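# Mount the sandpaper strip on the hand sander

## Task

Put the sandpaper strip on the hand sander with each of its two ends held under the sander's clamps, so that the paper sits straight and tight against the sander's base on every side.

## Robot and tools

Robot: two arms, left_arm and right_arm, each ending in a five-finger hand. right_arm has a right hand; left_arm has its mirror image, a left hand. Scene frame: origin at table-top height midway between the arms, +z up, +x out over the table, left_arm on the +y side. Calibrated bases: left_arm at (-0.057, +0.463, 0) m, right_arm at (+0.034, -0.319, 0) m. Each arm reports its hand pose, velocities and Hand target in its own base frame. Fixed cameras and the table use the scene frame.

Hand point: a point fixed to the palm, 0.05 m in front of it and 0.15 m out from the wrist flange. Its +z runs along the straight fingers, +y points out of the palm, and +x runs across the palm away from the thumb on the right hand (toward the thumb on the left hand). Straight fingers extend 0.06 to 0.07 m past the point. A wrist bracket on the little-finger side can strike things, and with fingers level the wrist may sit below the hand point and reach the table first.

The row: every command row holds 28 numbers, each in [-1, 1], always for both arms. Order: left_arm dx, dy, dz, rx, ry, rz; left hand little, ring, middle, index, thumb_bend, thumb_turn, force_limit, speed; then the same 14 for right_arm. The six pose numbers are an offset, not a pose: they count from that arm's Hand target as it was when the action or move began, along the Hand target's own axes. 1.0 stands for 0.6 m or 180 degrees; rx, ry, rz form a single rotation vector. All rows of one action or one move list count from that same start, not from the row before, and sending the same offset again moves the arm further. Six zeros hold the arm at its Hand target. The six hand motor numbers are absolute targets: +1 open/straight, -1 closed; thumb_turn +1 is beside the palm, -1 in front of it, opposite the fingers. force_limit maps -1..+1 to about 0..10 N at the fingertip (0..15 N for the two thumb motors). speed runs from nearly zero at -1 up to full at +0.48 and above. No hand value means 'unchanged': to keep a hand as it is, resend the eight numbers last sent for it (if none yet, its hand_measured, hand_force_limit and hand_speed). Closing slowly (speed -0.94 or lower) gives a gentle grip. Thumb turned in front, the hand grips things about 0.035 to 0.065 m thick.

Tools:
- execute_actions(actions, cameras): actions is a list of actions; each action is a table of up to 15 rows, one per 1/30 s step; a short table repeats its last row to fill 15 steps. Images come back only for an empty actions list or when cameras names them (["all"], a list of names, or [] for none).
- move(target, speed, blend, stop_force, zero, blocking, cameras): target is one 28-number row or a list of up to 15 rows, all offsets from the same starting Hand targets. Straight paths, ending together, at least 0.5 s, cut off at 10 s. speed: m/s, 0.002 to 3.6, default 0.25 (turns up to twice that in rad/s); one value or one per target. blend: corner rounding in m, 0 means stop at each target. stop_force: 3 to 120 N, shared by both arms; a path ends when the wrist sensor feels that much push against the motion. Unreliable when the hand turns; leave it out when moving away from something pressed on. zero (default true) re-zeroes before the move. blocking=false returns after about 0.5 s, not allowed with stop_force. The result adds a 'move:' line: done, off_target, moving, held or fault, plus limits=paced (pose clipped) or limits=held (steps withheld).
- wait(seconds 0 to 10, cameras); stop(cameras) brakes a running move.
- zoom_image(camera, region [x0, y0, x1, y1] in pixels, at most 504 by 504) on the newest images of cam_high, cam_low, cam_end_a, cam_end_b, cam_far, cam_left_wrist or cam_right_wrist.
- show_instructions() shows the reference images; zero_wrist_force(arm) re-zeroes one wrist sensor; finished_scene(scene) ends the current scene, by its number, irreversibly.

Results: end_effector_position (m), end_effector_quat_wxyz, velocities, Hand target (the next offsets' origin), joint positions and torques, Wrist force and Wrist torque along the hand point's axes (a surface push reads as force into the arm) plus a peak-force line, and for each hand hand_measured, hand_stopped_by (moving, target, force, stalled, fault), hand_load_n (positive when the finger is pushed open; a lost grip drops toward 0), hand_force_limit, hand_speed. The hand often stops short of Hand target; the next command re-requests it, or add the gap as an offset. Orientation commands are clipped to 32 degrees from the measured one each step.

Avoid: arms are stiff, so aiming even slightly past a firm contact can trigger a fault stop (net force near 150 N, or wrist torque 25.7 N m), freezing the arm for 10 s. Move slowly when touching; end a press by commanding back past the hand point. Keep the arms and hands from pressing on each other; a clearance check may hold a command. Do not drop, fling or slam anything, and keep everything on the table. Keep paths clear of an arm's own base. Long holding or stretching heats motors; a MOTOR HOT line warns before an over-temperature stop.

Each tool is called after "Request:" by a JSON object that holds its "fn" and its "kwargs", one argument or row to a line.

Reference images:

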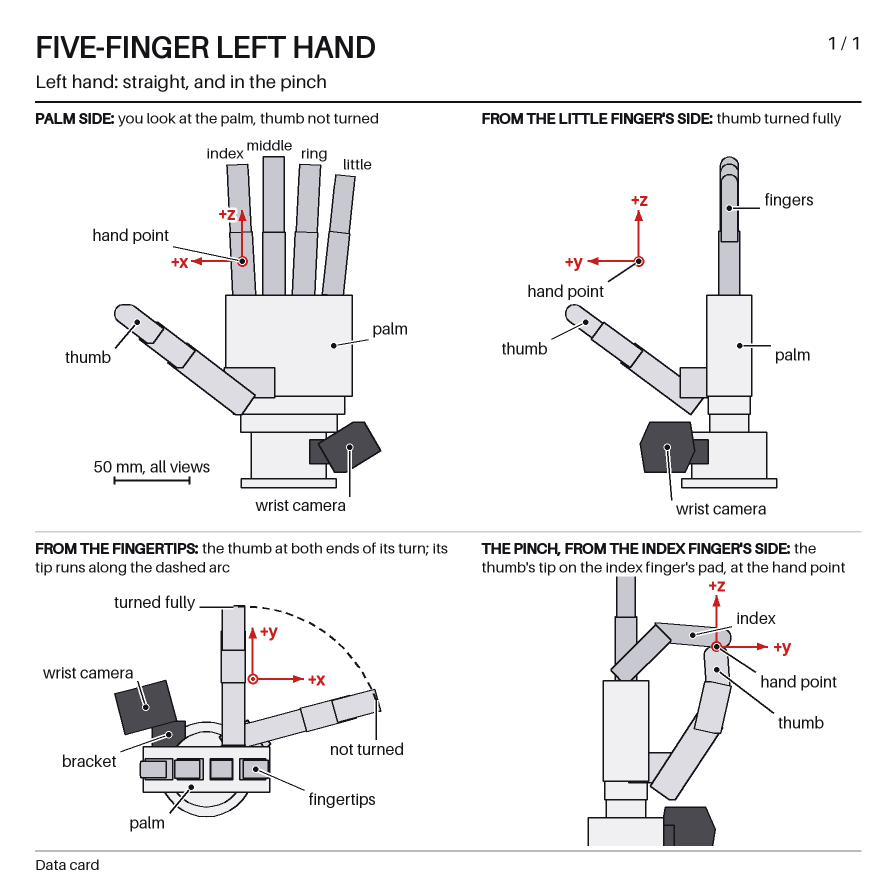

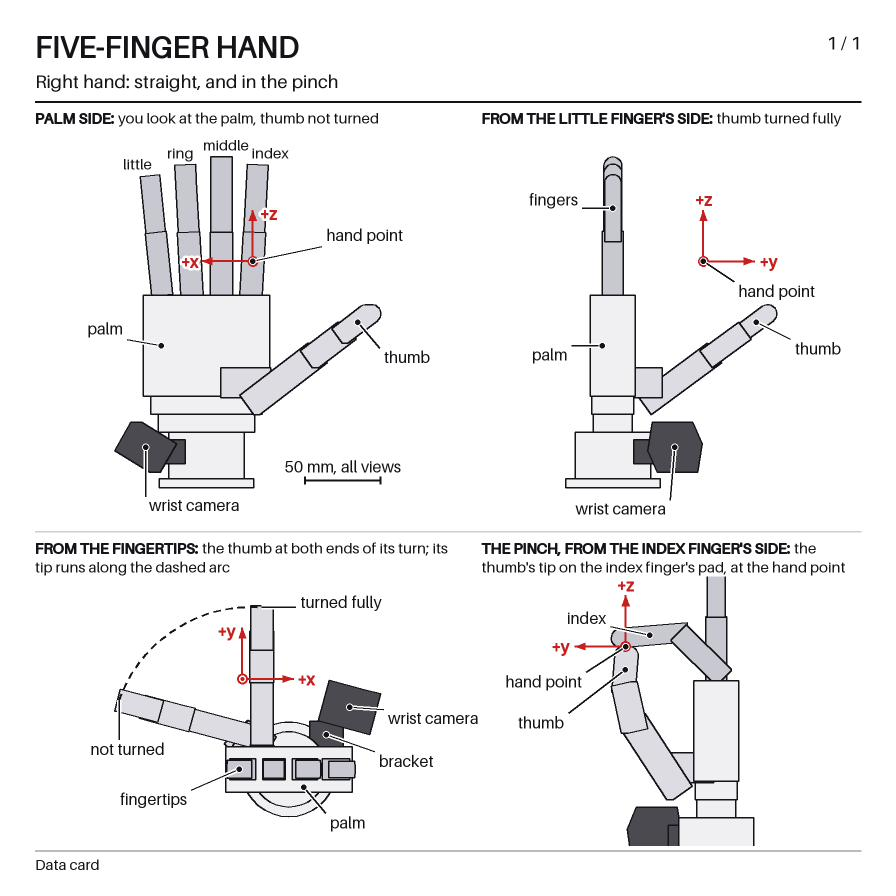

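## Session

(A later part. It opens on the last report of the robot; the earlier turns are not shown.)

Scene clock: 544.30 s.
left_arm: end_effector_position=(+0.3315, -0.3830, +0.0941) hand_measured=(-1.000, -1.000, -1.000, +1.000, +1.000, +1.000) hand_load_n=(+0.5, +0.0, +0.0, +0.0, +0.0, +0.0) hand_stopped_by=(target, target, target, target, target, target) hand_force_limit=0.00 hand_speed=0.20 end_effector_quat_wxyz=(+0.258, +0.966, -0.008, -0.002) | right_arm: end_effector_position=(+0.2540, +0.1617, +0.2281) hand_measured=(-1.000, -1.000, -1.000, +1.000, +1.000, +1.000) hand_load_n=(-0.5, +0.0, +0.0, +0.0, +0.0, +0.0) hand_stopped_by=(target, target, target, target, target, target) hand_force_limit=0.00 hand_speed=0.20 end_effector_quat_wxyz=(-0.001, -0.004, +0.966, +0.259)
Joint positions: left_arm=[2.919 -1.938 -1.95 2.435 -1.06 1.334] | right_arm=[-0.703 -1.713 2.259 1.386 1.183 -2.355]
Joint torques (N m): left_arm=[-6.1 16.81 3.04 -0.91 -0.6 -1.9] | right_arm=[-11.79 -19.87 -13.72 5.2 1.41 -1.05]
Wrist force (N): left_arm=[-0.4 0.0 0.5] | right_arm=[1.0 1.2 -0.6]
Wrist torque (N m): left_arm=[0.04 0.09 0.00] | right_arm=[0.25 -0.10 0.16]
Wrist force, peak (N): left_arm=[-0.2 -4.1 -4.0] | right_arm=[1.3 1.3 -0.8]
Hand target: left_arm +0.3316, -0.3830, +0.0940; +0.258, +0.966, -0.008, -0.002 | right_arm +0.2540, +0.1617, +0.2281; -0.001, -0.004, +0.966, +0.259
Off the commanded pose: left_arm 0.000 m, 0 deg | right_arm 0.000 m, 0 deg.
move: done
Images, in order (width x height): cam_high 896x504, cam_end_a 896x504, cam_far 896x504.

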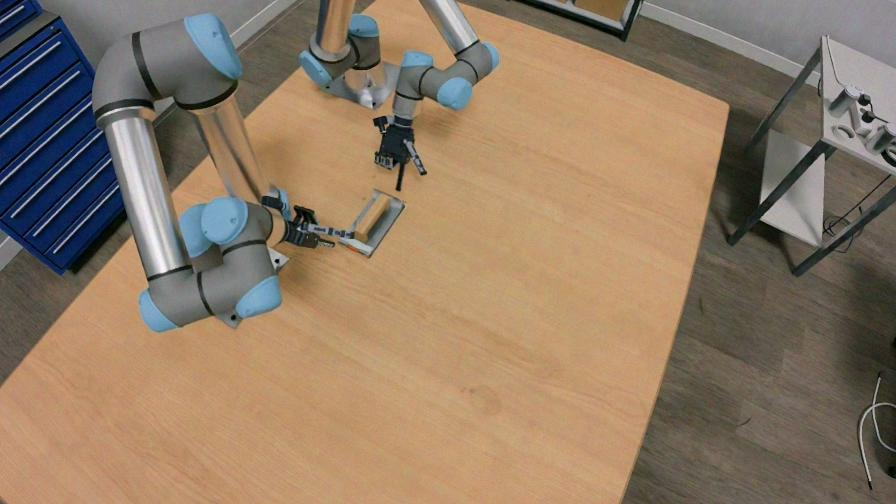

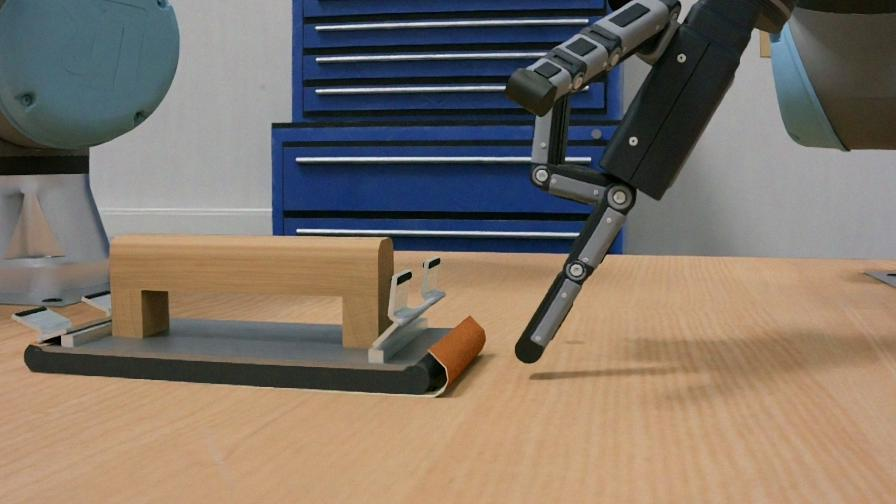

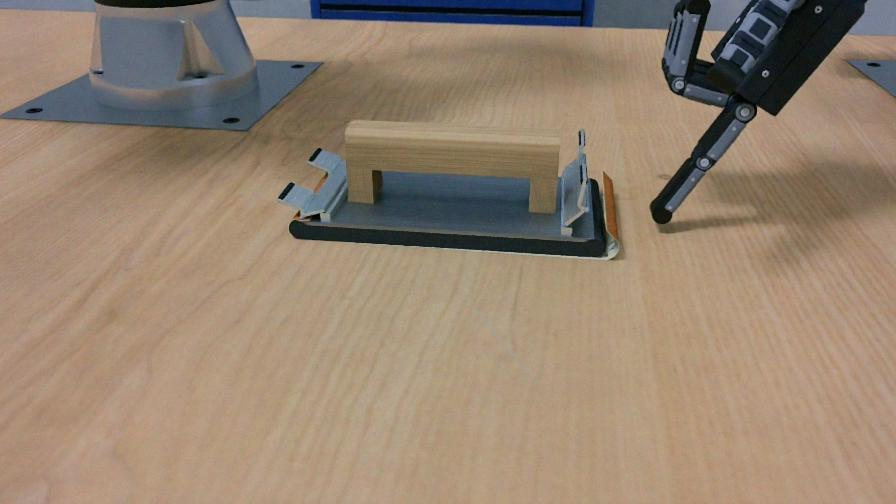

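Request:
{"fn": "move", "kwargs": {
  "target": [0,0,0,0,0,0,-1,-1,-1,1,1,1,0,0.2,-0.0608,0.2278,0.1867,-0.0556,-0.0112,0.016,1,-1,-1,1,1,1,0,0.2],
  "speed": 0.12,
  "cameras": ["cam_end_a","cam_far","cam_end_b","cam_high"]
}}

Request:
{"fn": "zoom_image", "kwargs": {
  "camera": "cam_high",
  "region": [310, 180, 430, 270]
}}

Scene clock: 571.27 s.
left_arm: end_effector_position=(+0.3316, -0.3830, +0.0940) hand_measured=(-1.000, -1.000, -1.000, +1.000, +1.000, +1.000) hand_load_n=(+0.0, +0.0, +0.0, +0.0, +0.0, +0.0) hand_stopped_by=(target, target, target, target, target, target) hand_force_limit=0.00 hand_speed=0.20 end_effector_quat_wxyz=(+0.258, +0.966, -0.008, -0.002) | right_arm: end_effector_position=(+0.2889, +0.3364, +0.1995) hand_measured=(+1.000, -1.000, -1.000, +1.000, +1.000, +1.000) hand_load_n=(+0.0, +0.0, +0.0, +0.0, +0.0, +0.0) hand_stopped_by=(target, target, target, target, target, target) hand_force_limit=0.00 hand_speed=0.20 end_effector_quat_wxyz=(+0.009, +0.024, +0.939, +0.342)
Joint positions: left_arm=[2.919 -1.939 -1.95 2.436 -1.06 1.334] | right_arm=[-0.008 -1.504 2.132 0.906 0.873 -1.514]
Joint torques (N m): left_arm=[-6.47 16.82 2.03 -0.9 -0.35 -1.9] | right_arm=[12.48 -4.4 -25.27 0.25 0.94 1.3]
Wrist force (N): left_arm=[-0.5 -0.2 0.4] | right_arm=[0.1 1.3 -0.3]
Wrist torque (N m): left_arm=[0.01 0.11 0.00] | right_arm=[0.20 0.01 -0.04]
Wrist force, peak (N): left_arm=[-0.8 -0.4 0.4] | right_arm=[1.4 1.2 -0.7]
Hand target: left_arm +0.3316, -0.3830, +0.0940; +0.258, +0.966, -0.008, -0.002 | right_arm +0.2889, +0.3364, +0.1995; +0.009, +0.025, +0.939, +0.342
Off the commanded pose: left_arm 0.000 m, 0 deg | right_arm 0.000 m, 0 deg.
move: done
Images, in order (width x height): cam_high 896x504, cam_end_a 896x504, cam_end_b 896x504, cam_far 896x504.

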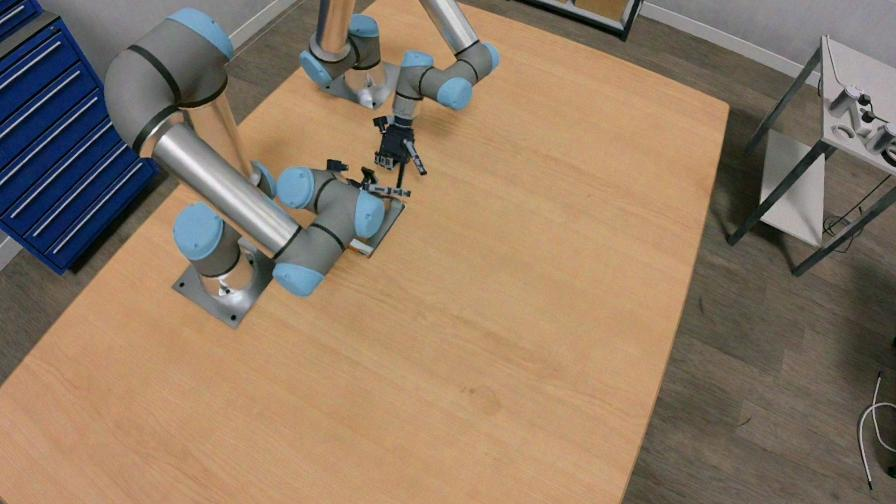

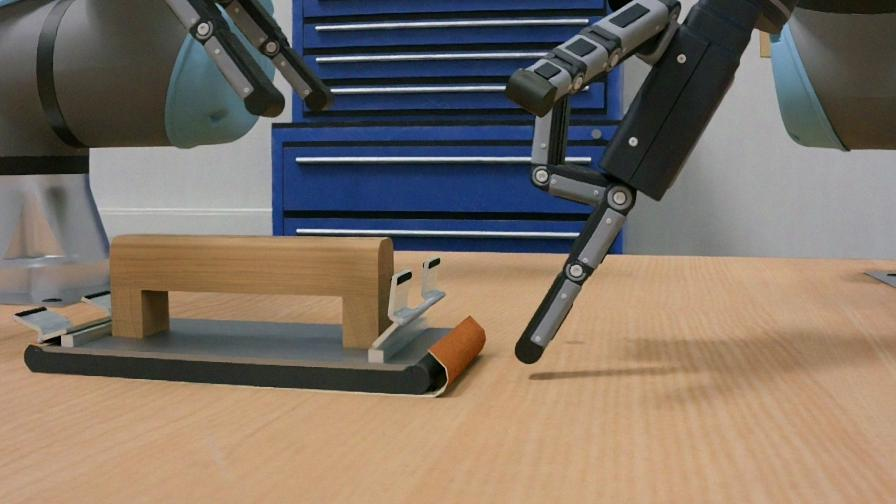

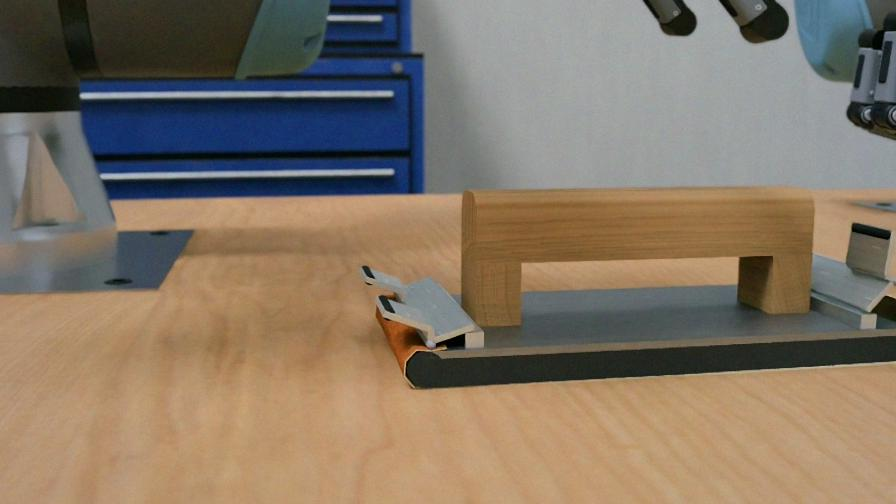

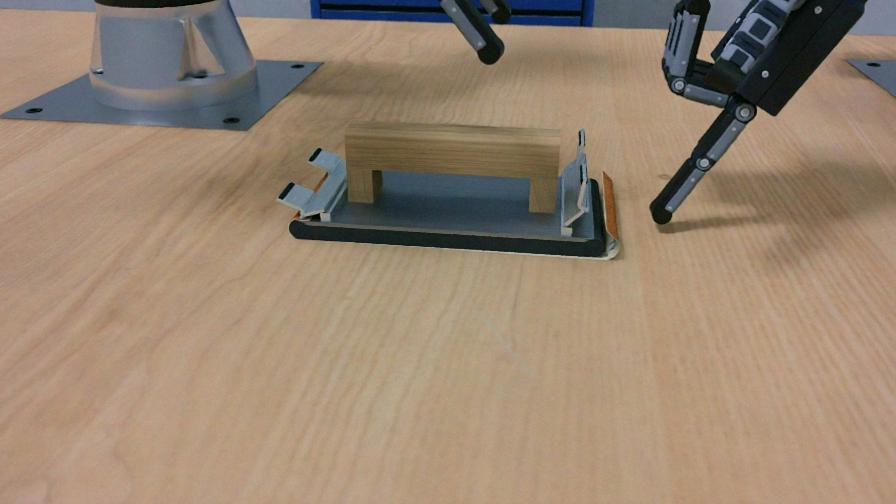

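Scaled by 4.200 from the camera's 896x504 image, which has a finer 1280x720 frame.

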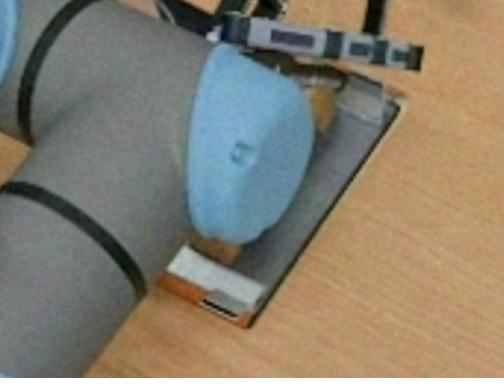

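Request:
{"fn": "move", "kwargs": {
  "target": [0,0,0,0,0,0,-1,-1,-1,1,1,1,0,0.2,0.0012,-0.025,0.066,0,0,0,1,-1,-1,1,1,1,0,0.2],
  "speed": 0.08,
  "cameras": ["cam_end_a","cam_far","cam_end_b"]
}}

Request:
{"fn": "zoom_image", "kwargs": {
  "camera": "cam_end_a",
  "region": [240, 140, 520, 420]
}}

Request:
{"fn": "zoom_image", "kwargs": {
  "camera": "cam_far",
  "region": [440, 60, 700, 280]
}}

Scene clock: 587.90 s.
left_arm: end_effector_position=(+0.3316, -0.3830, +0.0940) hand_measured=(-1.000, -1.000, -1.000, +1.000, +1.000, +1.000) hand_load_n=(+0.0, +0.0, +0.0, +0.0, +0.0, +0.0) hand_stopped_by=(target, target, target, target, target, target) hand_force_limit=0.00 hand_speed=0.20 end_effector_quat_wxyz=(+0.258, +0.966, -0.008, -0.002) | right_arm: end_effector_position=(+0.2889, +0.3504, +0.1596) hand_measured=(+1.000, -1.000, -1.000, +1.000, +1.000, +1.000) hand_load_n=(+0.0, +0.0, +0.0, +0.0, +0.0, +0.0) hand_stopped_by=(target, target, target, target, target, target) hand_force_limit=0.00 hand_speed=0.20 end_effector_quat_wxyz=(+0.009, +0.025, +0.939, +0.342)
Joint positions: left_arm=[2.919 -1.939 -1.95 2.436 -1.06 1.334] | right_arm=[0.048 -1.425 2.157 0.755 0.876 -1.441]
Joint torques (N m): left_arm=[-6.39 17.51 2.69 -0.94 -0.07 -2.12] | right_arm=[13.47 -6.76 -1.93 0.04 1.05 1.4]
Wrist force (N): left_arm=[-0.6 -0.2 0.4] | right_arm=[0.4 0.9 -0.3]
Wrist torque (N m): left_arm=[0.01 0.12 0.00] | right_arm=[0.17 -0.08 -0.09]
Wrist force, peak (N): left_arm=[-0.7 -0.5 0.5] | right_arm=[0.3 1.8 -0.1]
Hand target: left_arm +0.3316, -0.3830, +0.0940; +0.258, +0.966, -0.008, -0.002 | right_arm +0.2889, +0.3505, +0.1595; +0.009, +0.025, +0.939, +0.342
Off the commanded pose: left_arm 0.000 m, 0 deg | right_arm 0.000 m, 0 deg.
move: done
Images, in order (width x height): cam_end_a 896x504, cam_end_b 896x504, cam_far 896x504.

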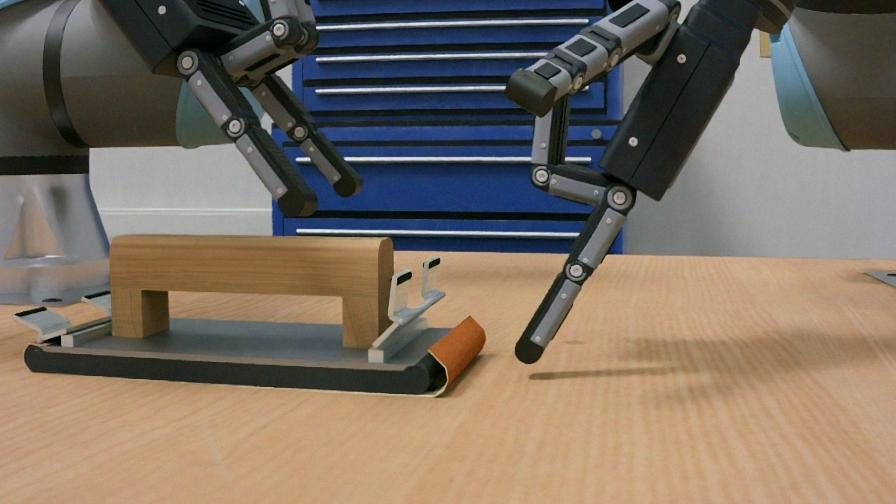

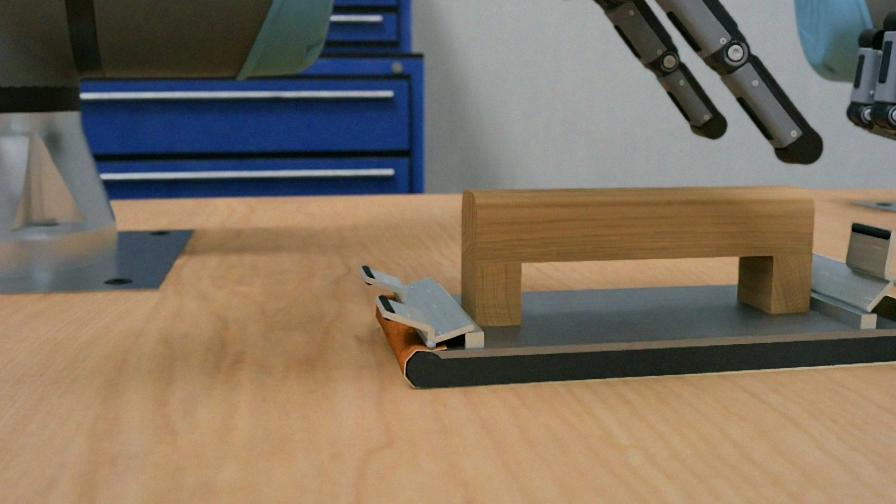

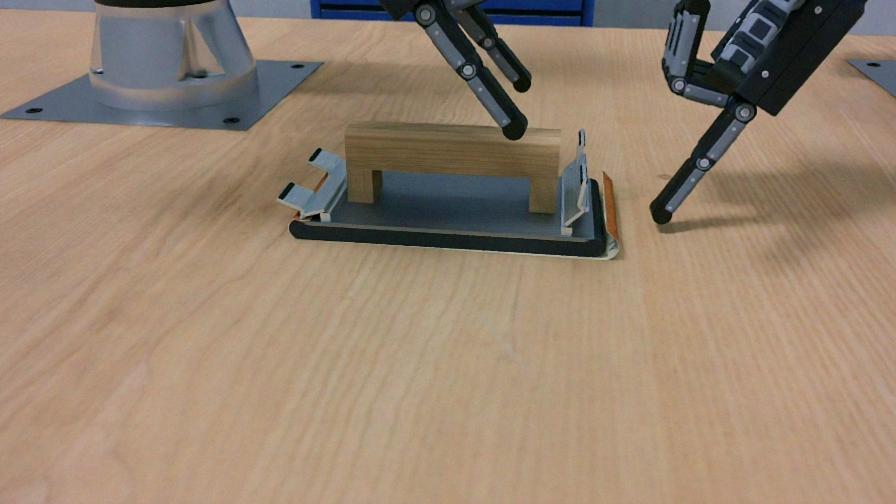

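Scaled by 1.800 from the camera's 896x504 image, which has a finer 1280x720 frame.

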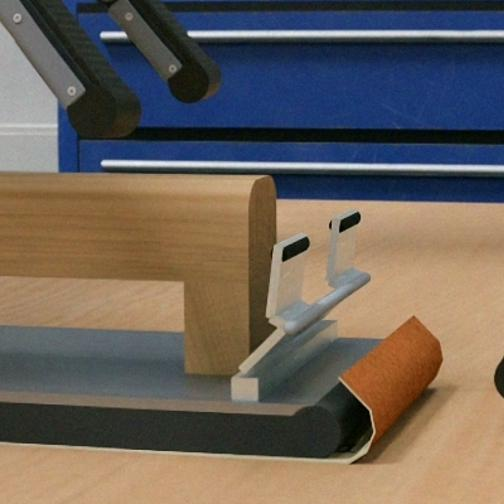

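Scaled by 1.938 from the camera's 896x504 image, which has a finer 1280x720 frame.

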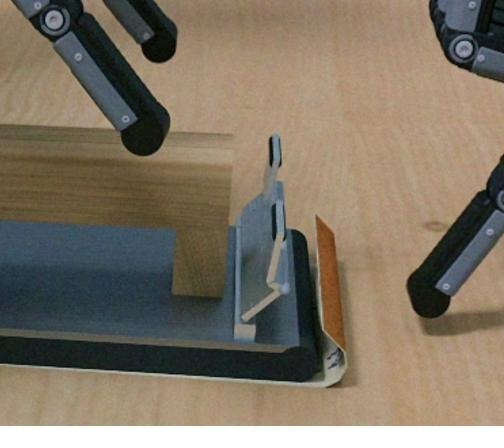

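Request:
{"fn": "move", "kwargs": {
  "target": [0,0,0,0,0,0,-1,-1,-1,1,1,1,0,0.2,0.0015,-0.014,0.0633,0,0,0,1,-1,-1,1,1,1,0,0.2],
  "speed": 0.05,
  "stop_force": 6,
  "cameras": ["cam_end_a","cam_far","cam_end_b"]
}}

Request:
{"fn": "zoom_image", "kwargs": {
  "camera": "cam_end_a",
  "region": [300, 200, 520, 420]
}}

Request:
{"fn": "zoom_image", "kwargs": {
  "camera": "cam_far",
  "region": [480, 90, 680, 280]
}}

Scene clock: 602.47 s.
left_arm: end_effector_position=(+0.3316, -0.3830, +0.0940) hand_measured=(-1.000, -1.000, -1.000, +1.000, +1.000, +1.000) hand_load_n=(+0.0, +0.0, +0.0, +0.0, +0.0, +0.0) hand_stopped_by=(target, target, target, target, target, target) hand_force_limit=0.00 hand_speed=0.20 end_effector_quat_wxyz=(+0.258, +0.966, -0.008, -0.002) | right_arm: end_effector_position=(+0.2889, +0.3685, +0.1250) hand_measured=(+1.000, -1.000, -1.000, +1.000, +1.000, +1.000) hand_load_n=(+0.0, +0.0, +0.0, +0.0, +0.0, +0.0) hand_stopped_by=(target, target, target, target, target, target) hand_force_limit=0.00 hand_speed=0.20 end_effector_quat_wxyz=(+0.009, +0.025, +0.939, +0.342)
Joint positions: left_arm=[2.919 -1.939 -1.95 2.436 -1.06 1.334] | right_arm=[0.117 -1.348 2.161 0.617 0.884 -1.351]
Joint torques (N m): left_arm=[-6.28 17.55 2.16 -0.94 0.1 -2.04] | right_arm=[11.82 -8.85 -24.01 0.05 0.99 1.38]
Wrist force (N): left_arm=[-0.5 -0.2 0.3] | right_arm=[0.2 1.1 0.0]
Wrist torque (N m): left_arm=[0.02 0.09 0.00] | right_arm=[0.16 -0.02 -0.03]
Wrist force, peak (N): left_arm=[-0.7 -0.1 0.7] | right_arm=[1.1 1.2 -0.4]
Hand target: left_arm +0.3316, -0.3830, +0.0940; +0.258, +0.966, -0.008, -0.002 | right_arm +0.2889, +0.3685, +0.1250; +0.009, +0.025, +0.939, +0.342
Off the commanded pose: left_arm 0.000 m, 0 deg | right_arm 0.000 m, 0 deg.
move: done
Images, in order (width x height): cam_end_a 896x504, cam_end_b 896x504, cam_far 896x504.

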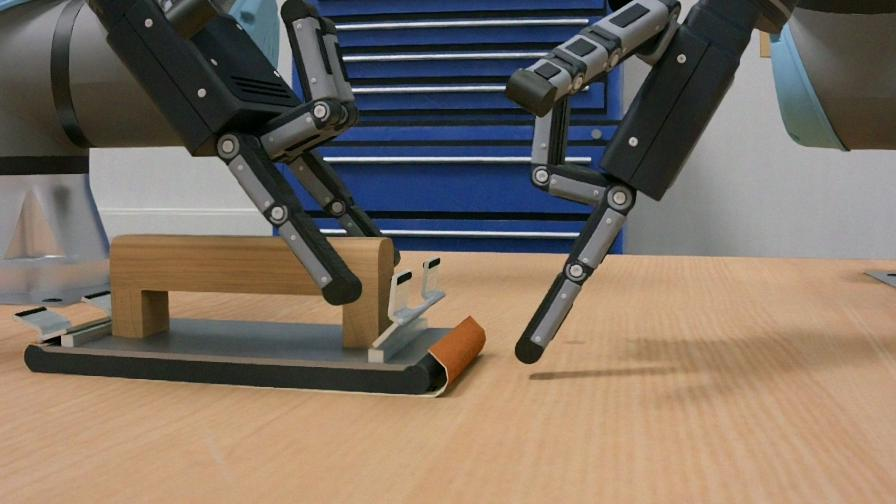

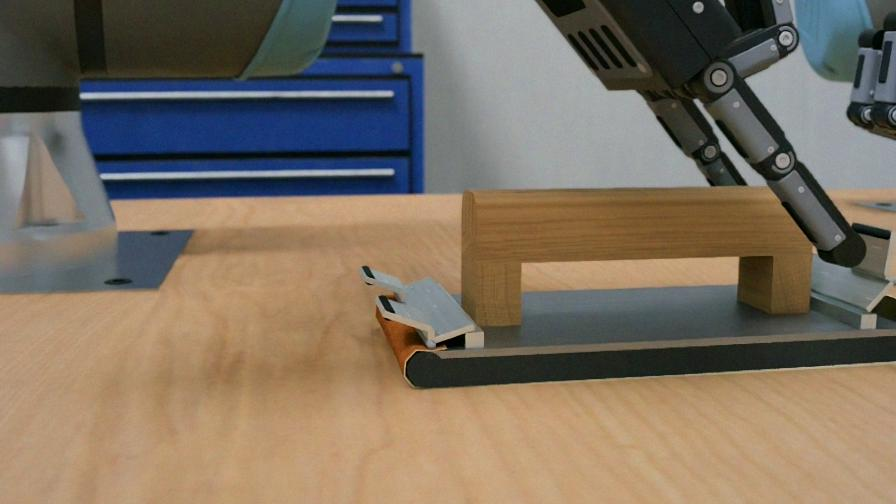

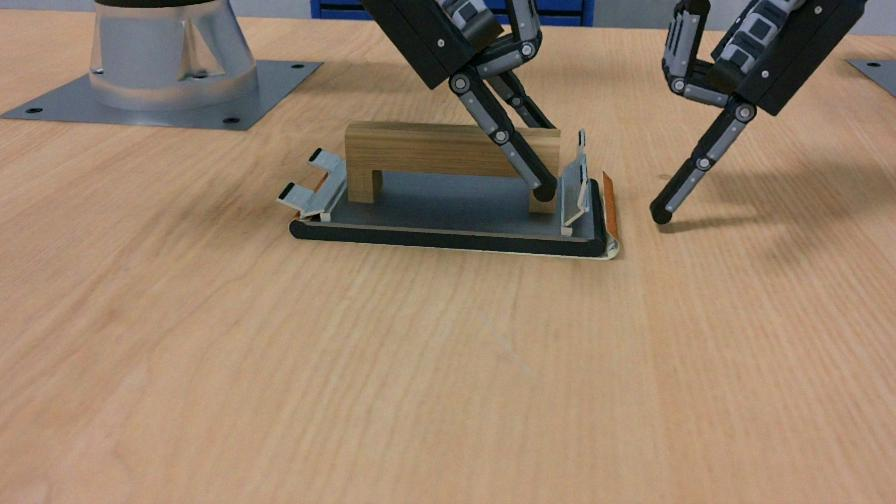

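Scaled by 2.291 from the camera's 896x504 image, which has a finer 1280x720 frame.

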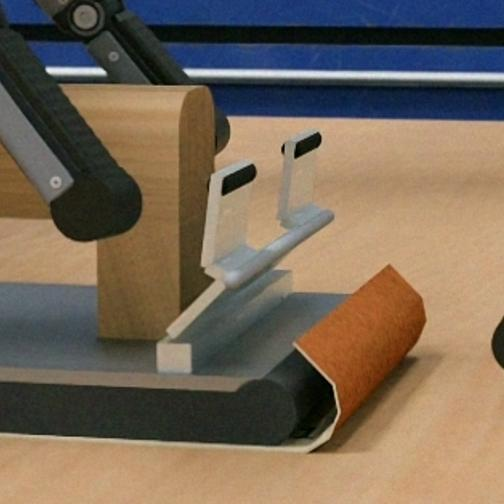

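Scaled by 2.520 from the camera's 896x504 image, which has a finer 1280x720 frame.

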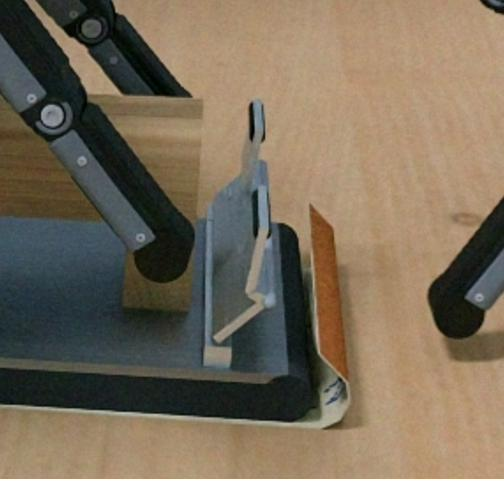

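Request:
{"fn": "move", "kwargs": {
  "target": [0,0.026,0.015,0,0,0,-1,-1,-1,1,1,1,0,0.2,0,0,0,0,0,0,1,-1,-1,1,1,1,0,0.2],
  "speed": 0.04,
  "stop_force": 5,
  "cameras": ["cam_end_a","cam_far"]
}}

Request:
{"fn": "zoom_image", "kwargs": {
  "camera": "cam_end_a",
  "region": [340, 220, 560, 420]
}}

Request:
{"fn": "zoom_image", "kwargs": {
  "camera": "cam_far",
  "region": [540, 120, 700, 280]
}}

Scene clock: 621.73 s.
left_arm: end_effector_position=(+0.3313, -0.4010, +0.0940) hand_measured=(-1.000, -1.000, -1.000, +1.000, +1.000, +1.000) hand_load_n=(+0.0, +0.0, +0.0, +0.0, +0.0, +0.0) hand_stopped_by=(target, target, target, target, target, target) hand_force_limit=0.00 hand_speed=0.20 end_effector_quat_wxyz=(+0.258, +0.966, -0.008, -0.002) | right_arm: end_effector_position=(+0.2889, +0.3685, +0.1250) hand_measured=(+1.000, -1.000, -1.000, +1.000, +1.000, +1.000) hand_load_n=(+0.0, +0.0, +0.5, +0.0, +0.0, +0.0) hand_stopped_by=(target, target, target, target, target, target) hand_force_limit=0.00 hand_speed=0.20 end_effector_quat_wxyz=(+0.009, +0.025, +0.939, +0.342)
Joint positions: left_arm=[2.868 -1.954 -1.918 2.446 -1.067 1.277] | right_arm=[0.117 -1.348 2.161 0.617 0.884 -1.351]
Joint torques (N m): left_arm=[-6.44 17.79 21.54 -0.93 -0.34 -2.11] | right_arm=[11.84 -8.88 -23.96 0 0.95 1.45]
Wrist force (N): left_arm=[-0.7 -0.2 0.5] | right_arm=[0.2 1.2 0.2]
Wrist torque (N m): left_arm=[0.02 0.14 -0.01] | right_arm=[0.15 -0.02 -0.04]
Wrist force, peak (N): left_arm=[-0.8 -0.4 0.5] | right_arm=[0.5 1.6 0.2]
Hand target: left_arm +0.3313, -0.4010, +0.0940; +0.258, +0.966, -0.008, -0.002 | right_arm +0.2889, +0.3685, +0.1250; +0.009, +0.025, +0.939, +0.342
Off the commanded pose: left_arm 0.000 m, 0 deg | right_arm 0.000 m, 0 deg.
move: done
Images, in order (width x height): cam_end_a 896x504, cam_far 896x504.

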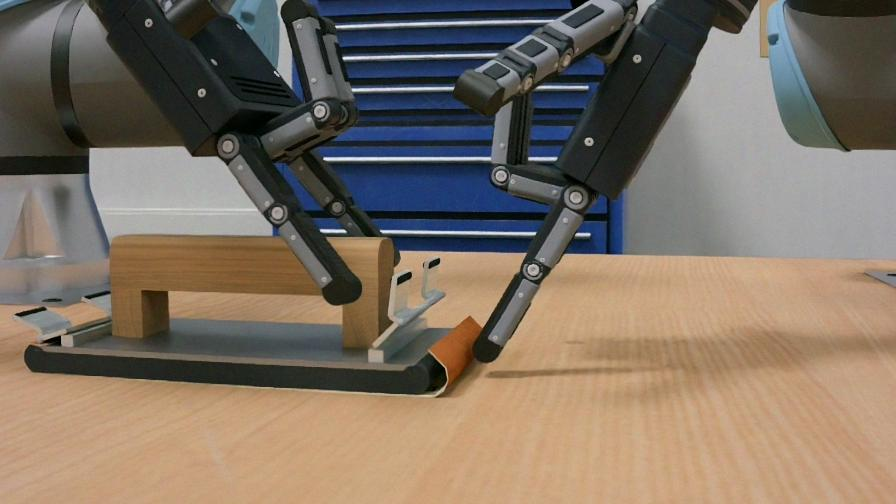

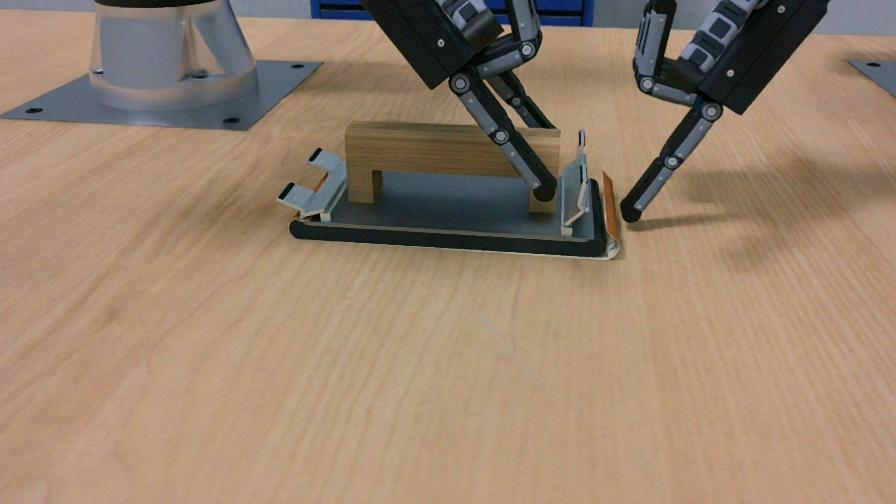

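Scaled by 2.291 from the camera's 896x504 image, which has a finer 1280x720 frame.

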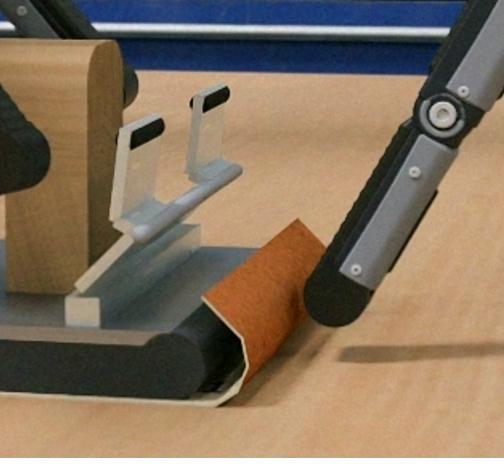

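Scaled by 3.150 from the camera's 896x504 image, which has a finer 1280x720 frame.

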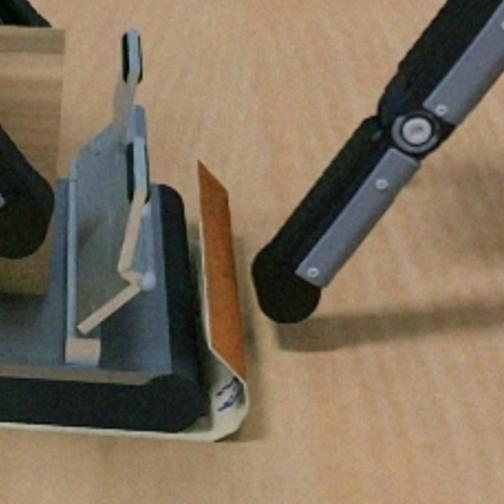

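Request:
{"fn": "move", "kwargs": {
  "target": [0,0.0101,0.0058,0,0,0,-1,-1,-1,1,1,1,0,0.2,0,0,0,0,0,0,1,-1,-1,1,1,1,0,0.2],
  "speed": 0.02,
  "stop_force": 6,
  "cameras": ["cam_end_a","cam_far"]
}}

Request:
{"fn": "zoom_image", "kwargs": {
  "camera": "cam_end_a",
  "region": [340, 220, 560, 420]
}}

Request:
{"fn": "zoom_image", "kwargs": {
  "camera": "cam_far",
  "region": [540, 120, 700, 280]
}}

Scene clock: 630.13 s.
left_arm: end_effector_position=(+0.3311, -0.4080, +0.0940) hand_measured=(-1.000, -1.000, -1.000, +1.000, +1.000, +1.000) hand_load_n=(+0.0, +0.0, +0.0, +0.0, +0.0, +0.0) hand_stopped_by=(target, target, target, target, target, target) hand_force_limit=0.00 hand_speed=0.20 end_effector_quat_wxyz=(+0.258, +0.966, -0.008, -0.002) | right_arm: end_effector_position=(+0.2889, +0.3685, +0.1250) hand_measured=(+1.000, -1.000, -1.000, +1.000, +1.000, +1.000) hand_load_n=(+0.0, +0.0, +0.0, +0.0, +0.0, +0.0) hand_stopped_by=(target, target, target, target, target, target) hand_force_limit=0.00 hand_speed=0.20 end_effector_quat_wxyz=(+0.009, +0.025, +0.939, +0.342)
Joint positions: left_arm=[2.849 -1.96 -1.905 2.45 -1.07 1.255] | right_arm=[0.117 -1.348 2.161 0.617 0.884 -1.351]
Joint torques (N m): left_arm=[-6.94 18.32 21.53 -0.95 -0.71 -1.98] | right_arm=[12.17 -9.01 -24.02 0.01 0.98 1.55]
Wrist force (N): left_arm=[-0.9 -0.2 -0.2] | right_arm=[0.0 1.3 0.2]
Wrist torque (N m): left_arm=[0.05 0.15 -0.03] | right_arm=[0.17 0.00 -0.04]
Wrist force, peak (N): left_arm=[-0.7 -0.4 0.6] | right_arm=[0.5 1.7 0.1]
Hand target: left_arm +0.3311, -0.4080, +0.0940; +0.258, +0.966, -0.008, -0.002 | right_arm +0.2889, +0.3685, +0.1250; +0.009, +0.025, +0.939, +0.342
Off the commanded pose: left_arm 0.000 m, 0 deg | right_arm 0.000 m, 0 deg.
move: done
Images, in order (width x height): cam_end_a 896x504, cam_far 896x504.

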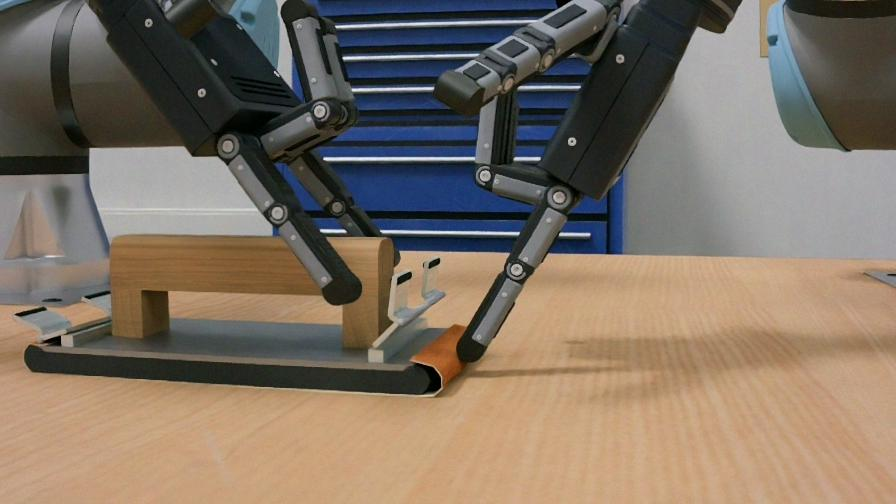

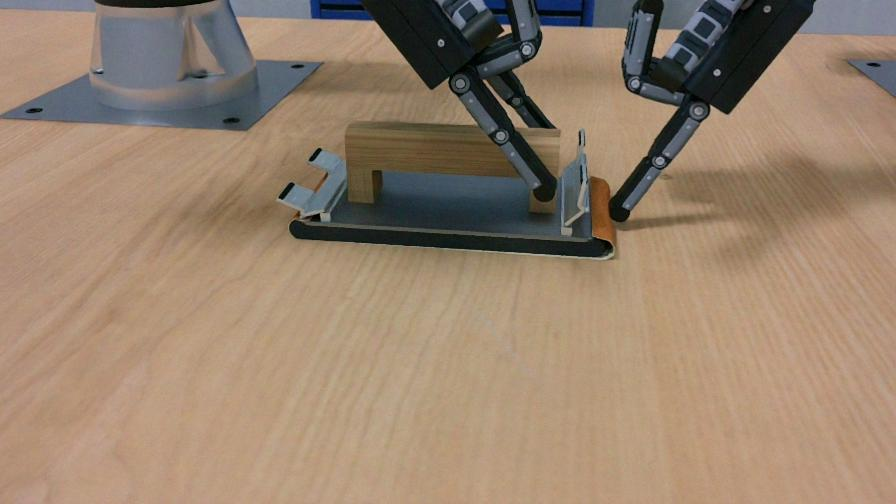

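Scaled by 2.291 from the camera's 896x504 image, which has a finer 1280x720 frame.

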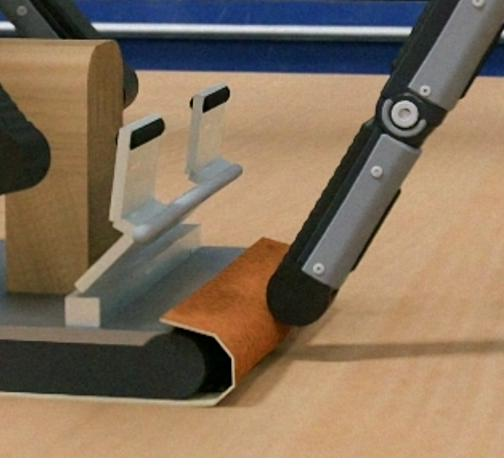

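Scaled by 3.150 from the camera's 896x504 image, which has a finer 1280x720 frame.

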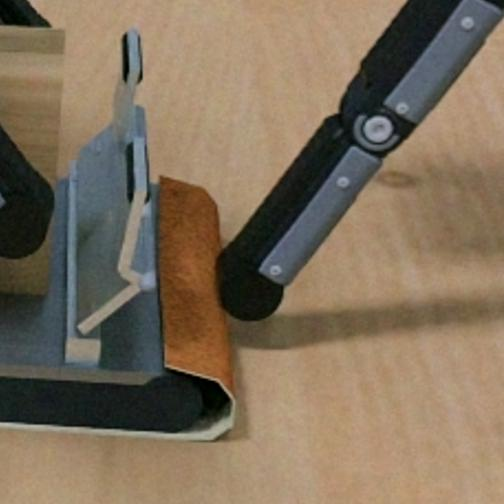

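Request:
{"fn": "move", "kwargs": {
  "target": [0,0.0058,0.0033,0,0,0,-1,-1,-1,1,1,1,0,0.2,0,0,0,0,0,0,1,-1,-1,1,1,1,0,0.2],
  "speed": 0.02,
  "stop_force": 10,
  "cameras": ["cam_end_a","cam_far"]
}}

Request:
{"fn": "zoom_image", "kwargs": {
  "camera": "cam_end_a",
  "region": [340, 220, 560, 420]
}}

Request:
{"fn": "zoom_image", "kwargs": {
  "camera": "cam_far",
  "region": [540, 120, 700, 280]
}}

Scene clock: 639.57 s.
left_arm: end_effector_position=(+0.3311, -0.4120, +0.0940) hand_measured=(-1.000, -1.000, -1.000, +1.000, +1.000, +1.000) hand_load_n=(+0.0, +0.0, +0.0, +0.0, +0.0, -0.5) hand_stopped_by=(target, target, target, target, target, target) hand_force_limit=0.00 hand_speed=0.20 end_effector_quat_wxyz=(+0.258, +0.966, -0.008, -0.002) | right_arm: end_effector_position=(+0.2889, +0.3685, +0.1250) hand_measured=(+1.000, -1.000, -1.000, +1.000, +1.000, +1.000) hand_load_n=(+0.0, +0.0, +0.0, +0.0, +0.0, +0.0) hand_stopped_by=(target, target, target, target, target, target) hand_force_limit=0.00 hand_speed=0.20 end_effector_quat_wxyz=(+0.009, +0.025, +0.939, +0.342)
Joint positions: left_arm=[2.839 -1.963 -1.897 2.452 -1.071 1.243] | right_arm=[0.117 -1.348 2.161 0.617 0.884 -1.351]
Joint torques (N m): left_arm=[-6.55 18.13 21.76 -0.73 -0.68 -1.96] | right_arm=[12.25 -8.68 -23.67 0.13 0.86 1.41]
Wrist force (N): left_arm=[-0.8 -0.7 -1.1] | right_arm=[0.2 1.0 0.0]
Wrist torque (N m): left_arm=[0.12 0.13 -0.02] | right_arm=[0.13 -0.01 -0.04]
Wrist force, peak (N): left_arm=[-0.9 -0.8 -1.5] | right_arm=[0.7 1.5 0.0]
Hand target: left_arm +0.3311, -0.4120, +0.0940; +0.258, +0.966, -0.008, -0.002 | right_arm +0.2889, +0.3685, +0.1250; +0.009, +0.025, +0.939, +0.342
Off the commanded pose: left_arm 0.000 m, 0 deg | right_arm 0.000 m, 0 deg.
move: done
Images, in order (width x height): cam_end_a 896x504, cam_far 896x504.

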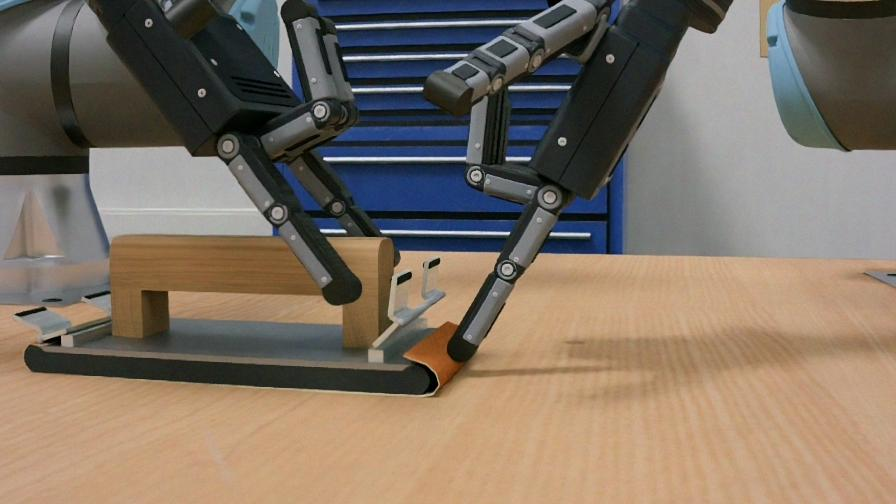

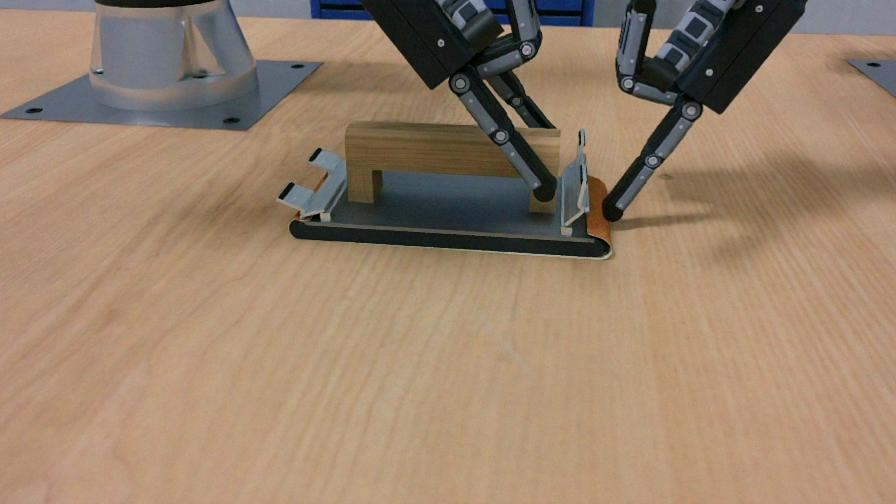

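Scaled by 2.291 from the camera's 896x504 image, which has a finer 1280x720 frame.

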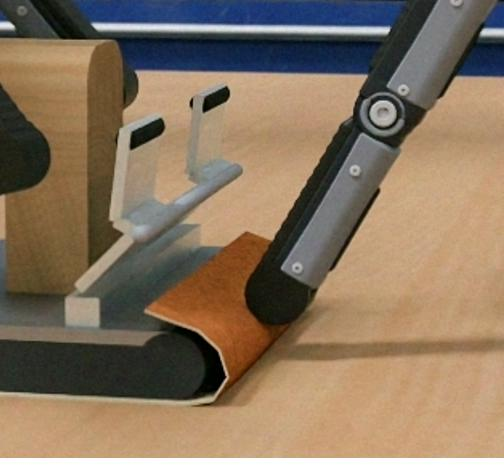

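Scaled by 3.150 from the camera's 896x504 image, which has a finer 1280x720 frame.

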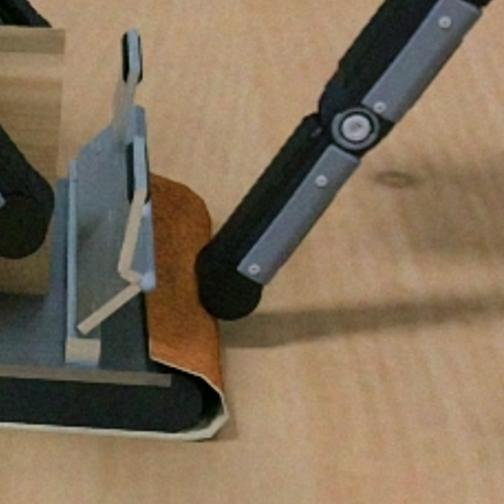

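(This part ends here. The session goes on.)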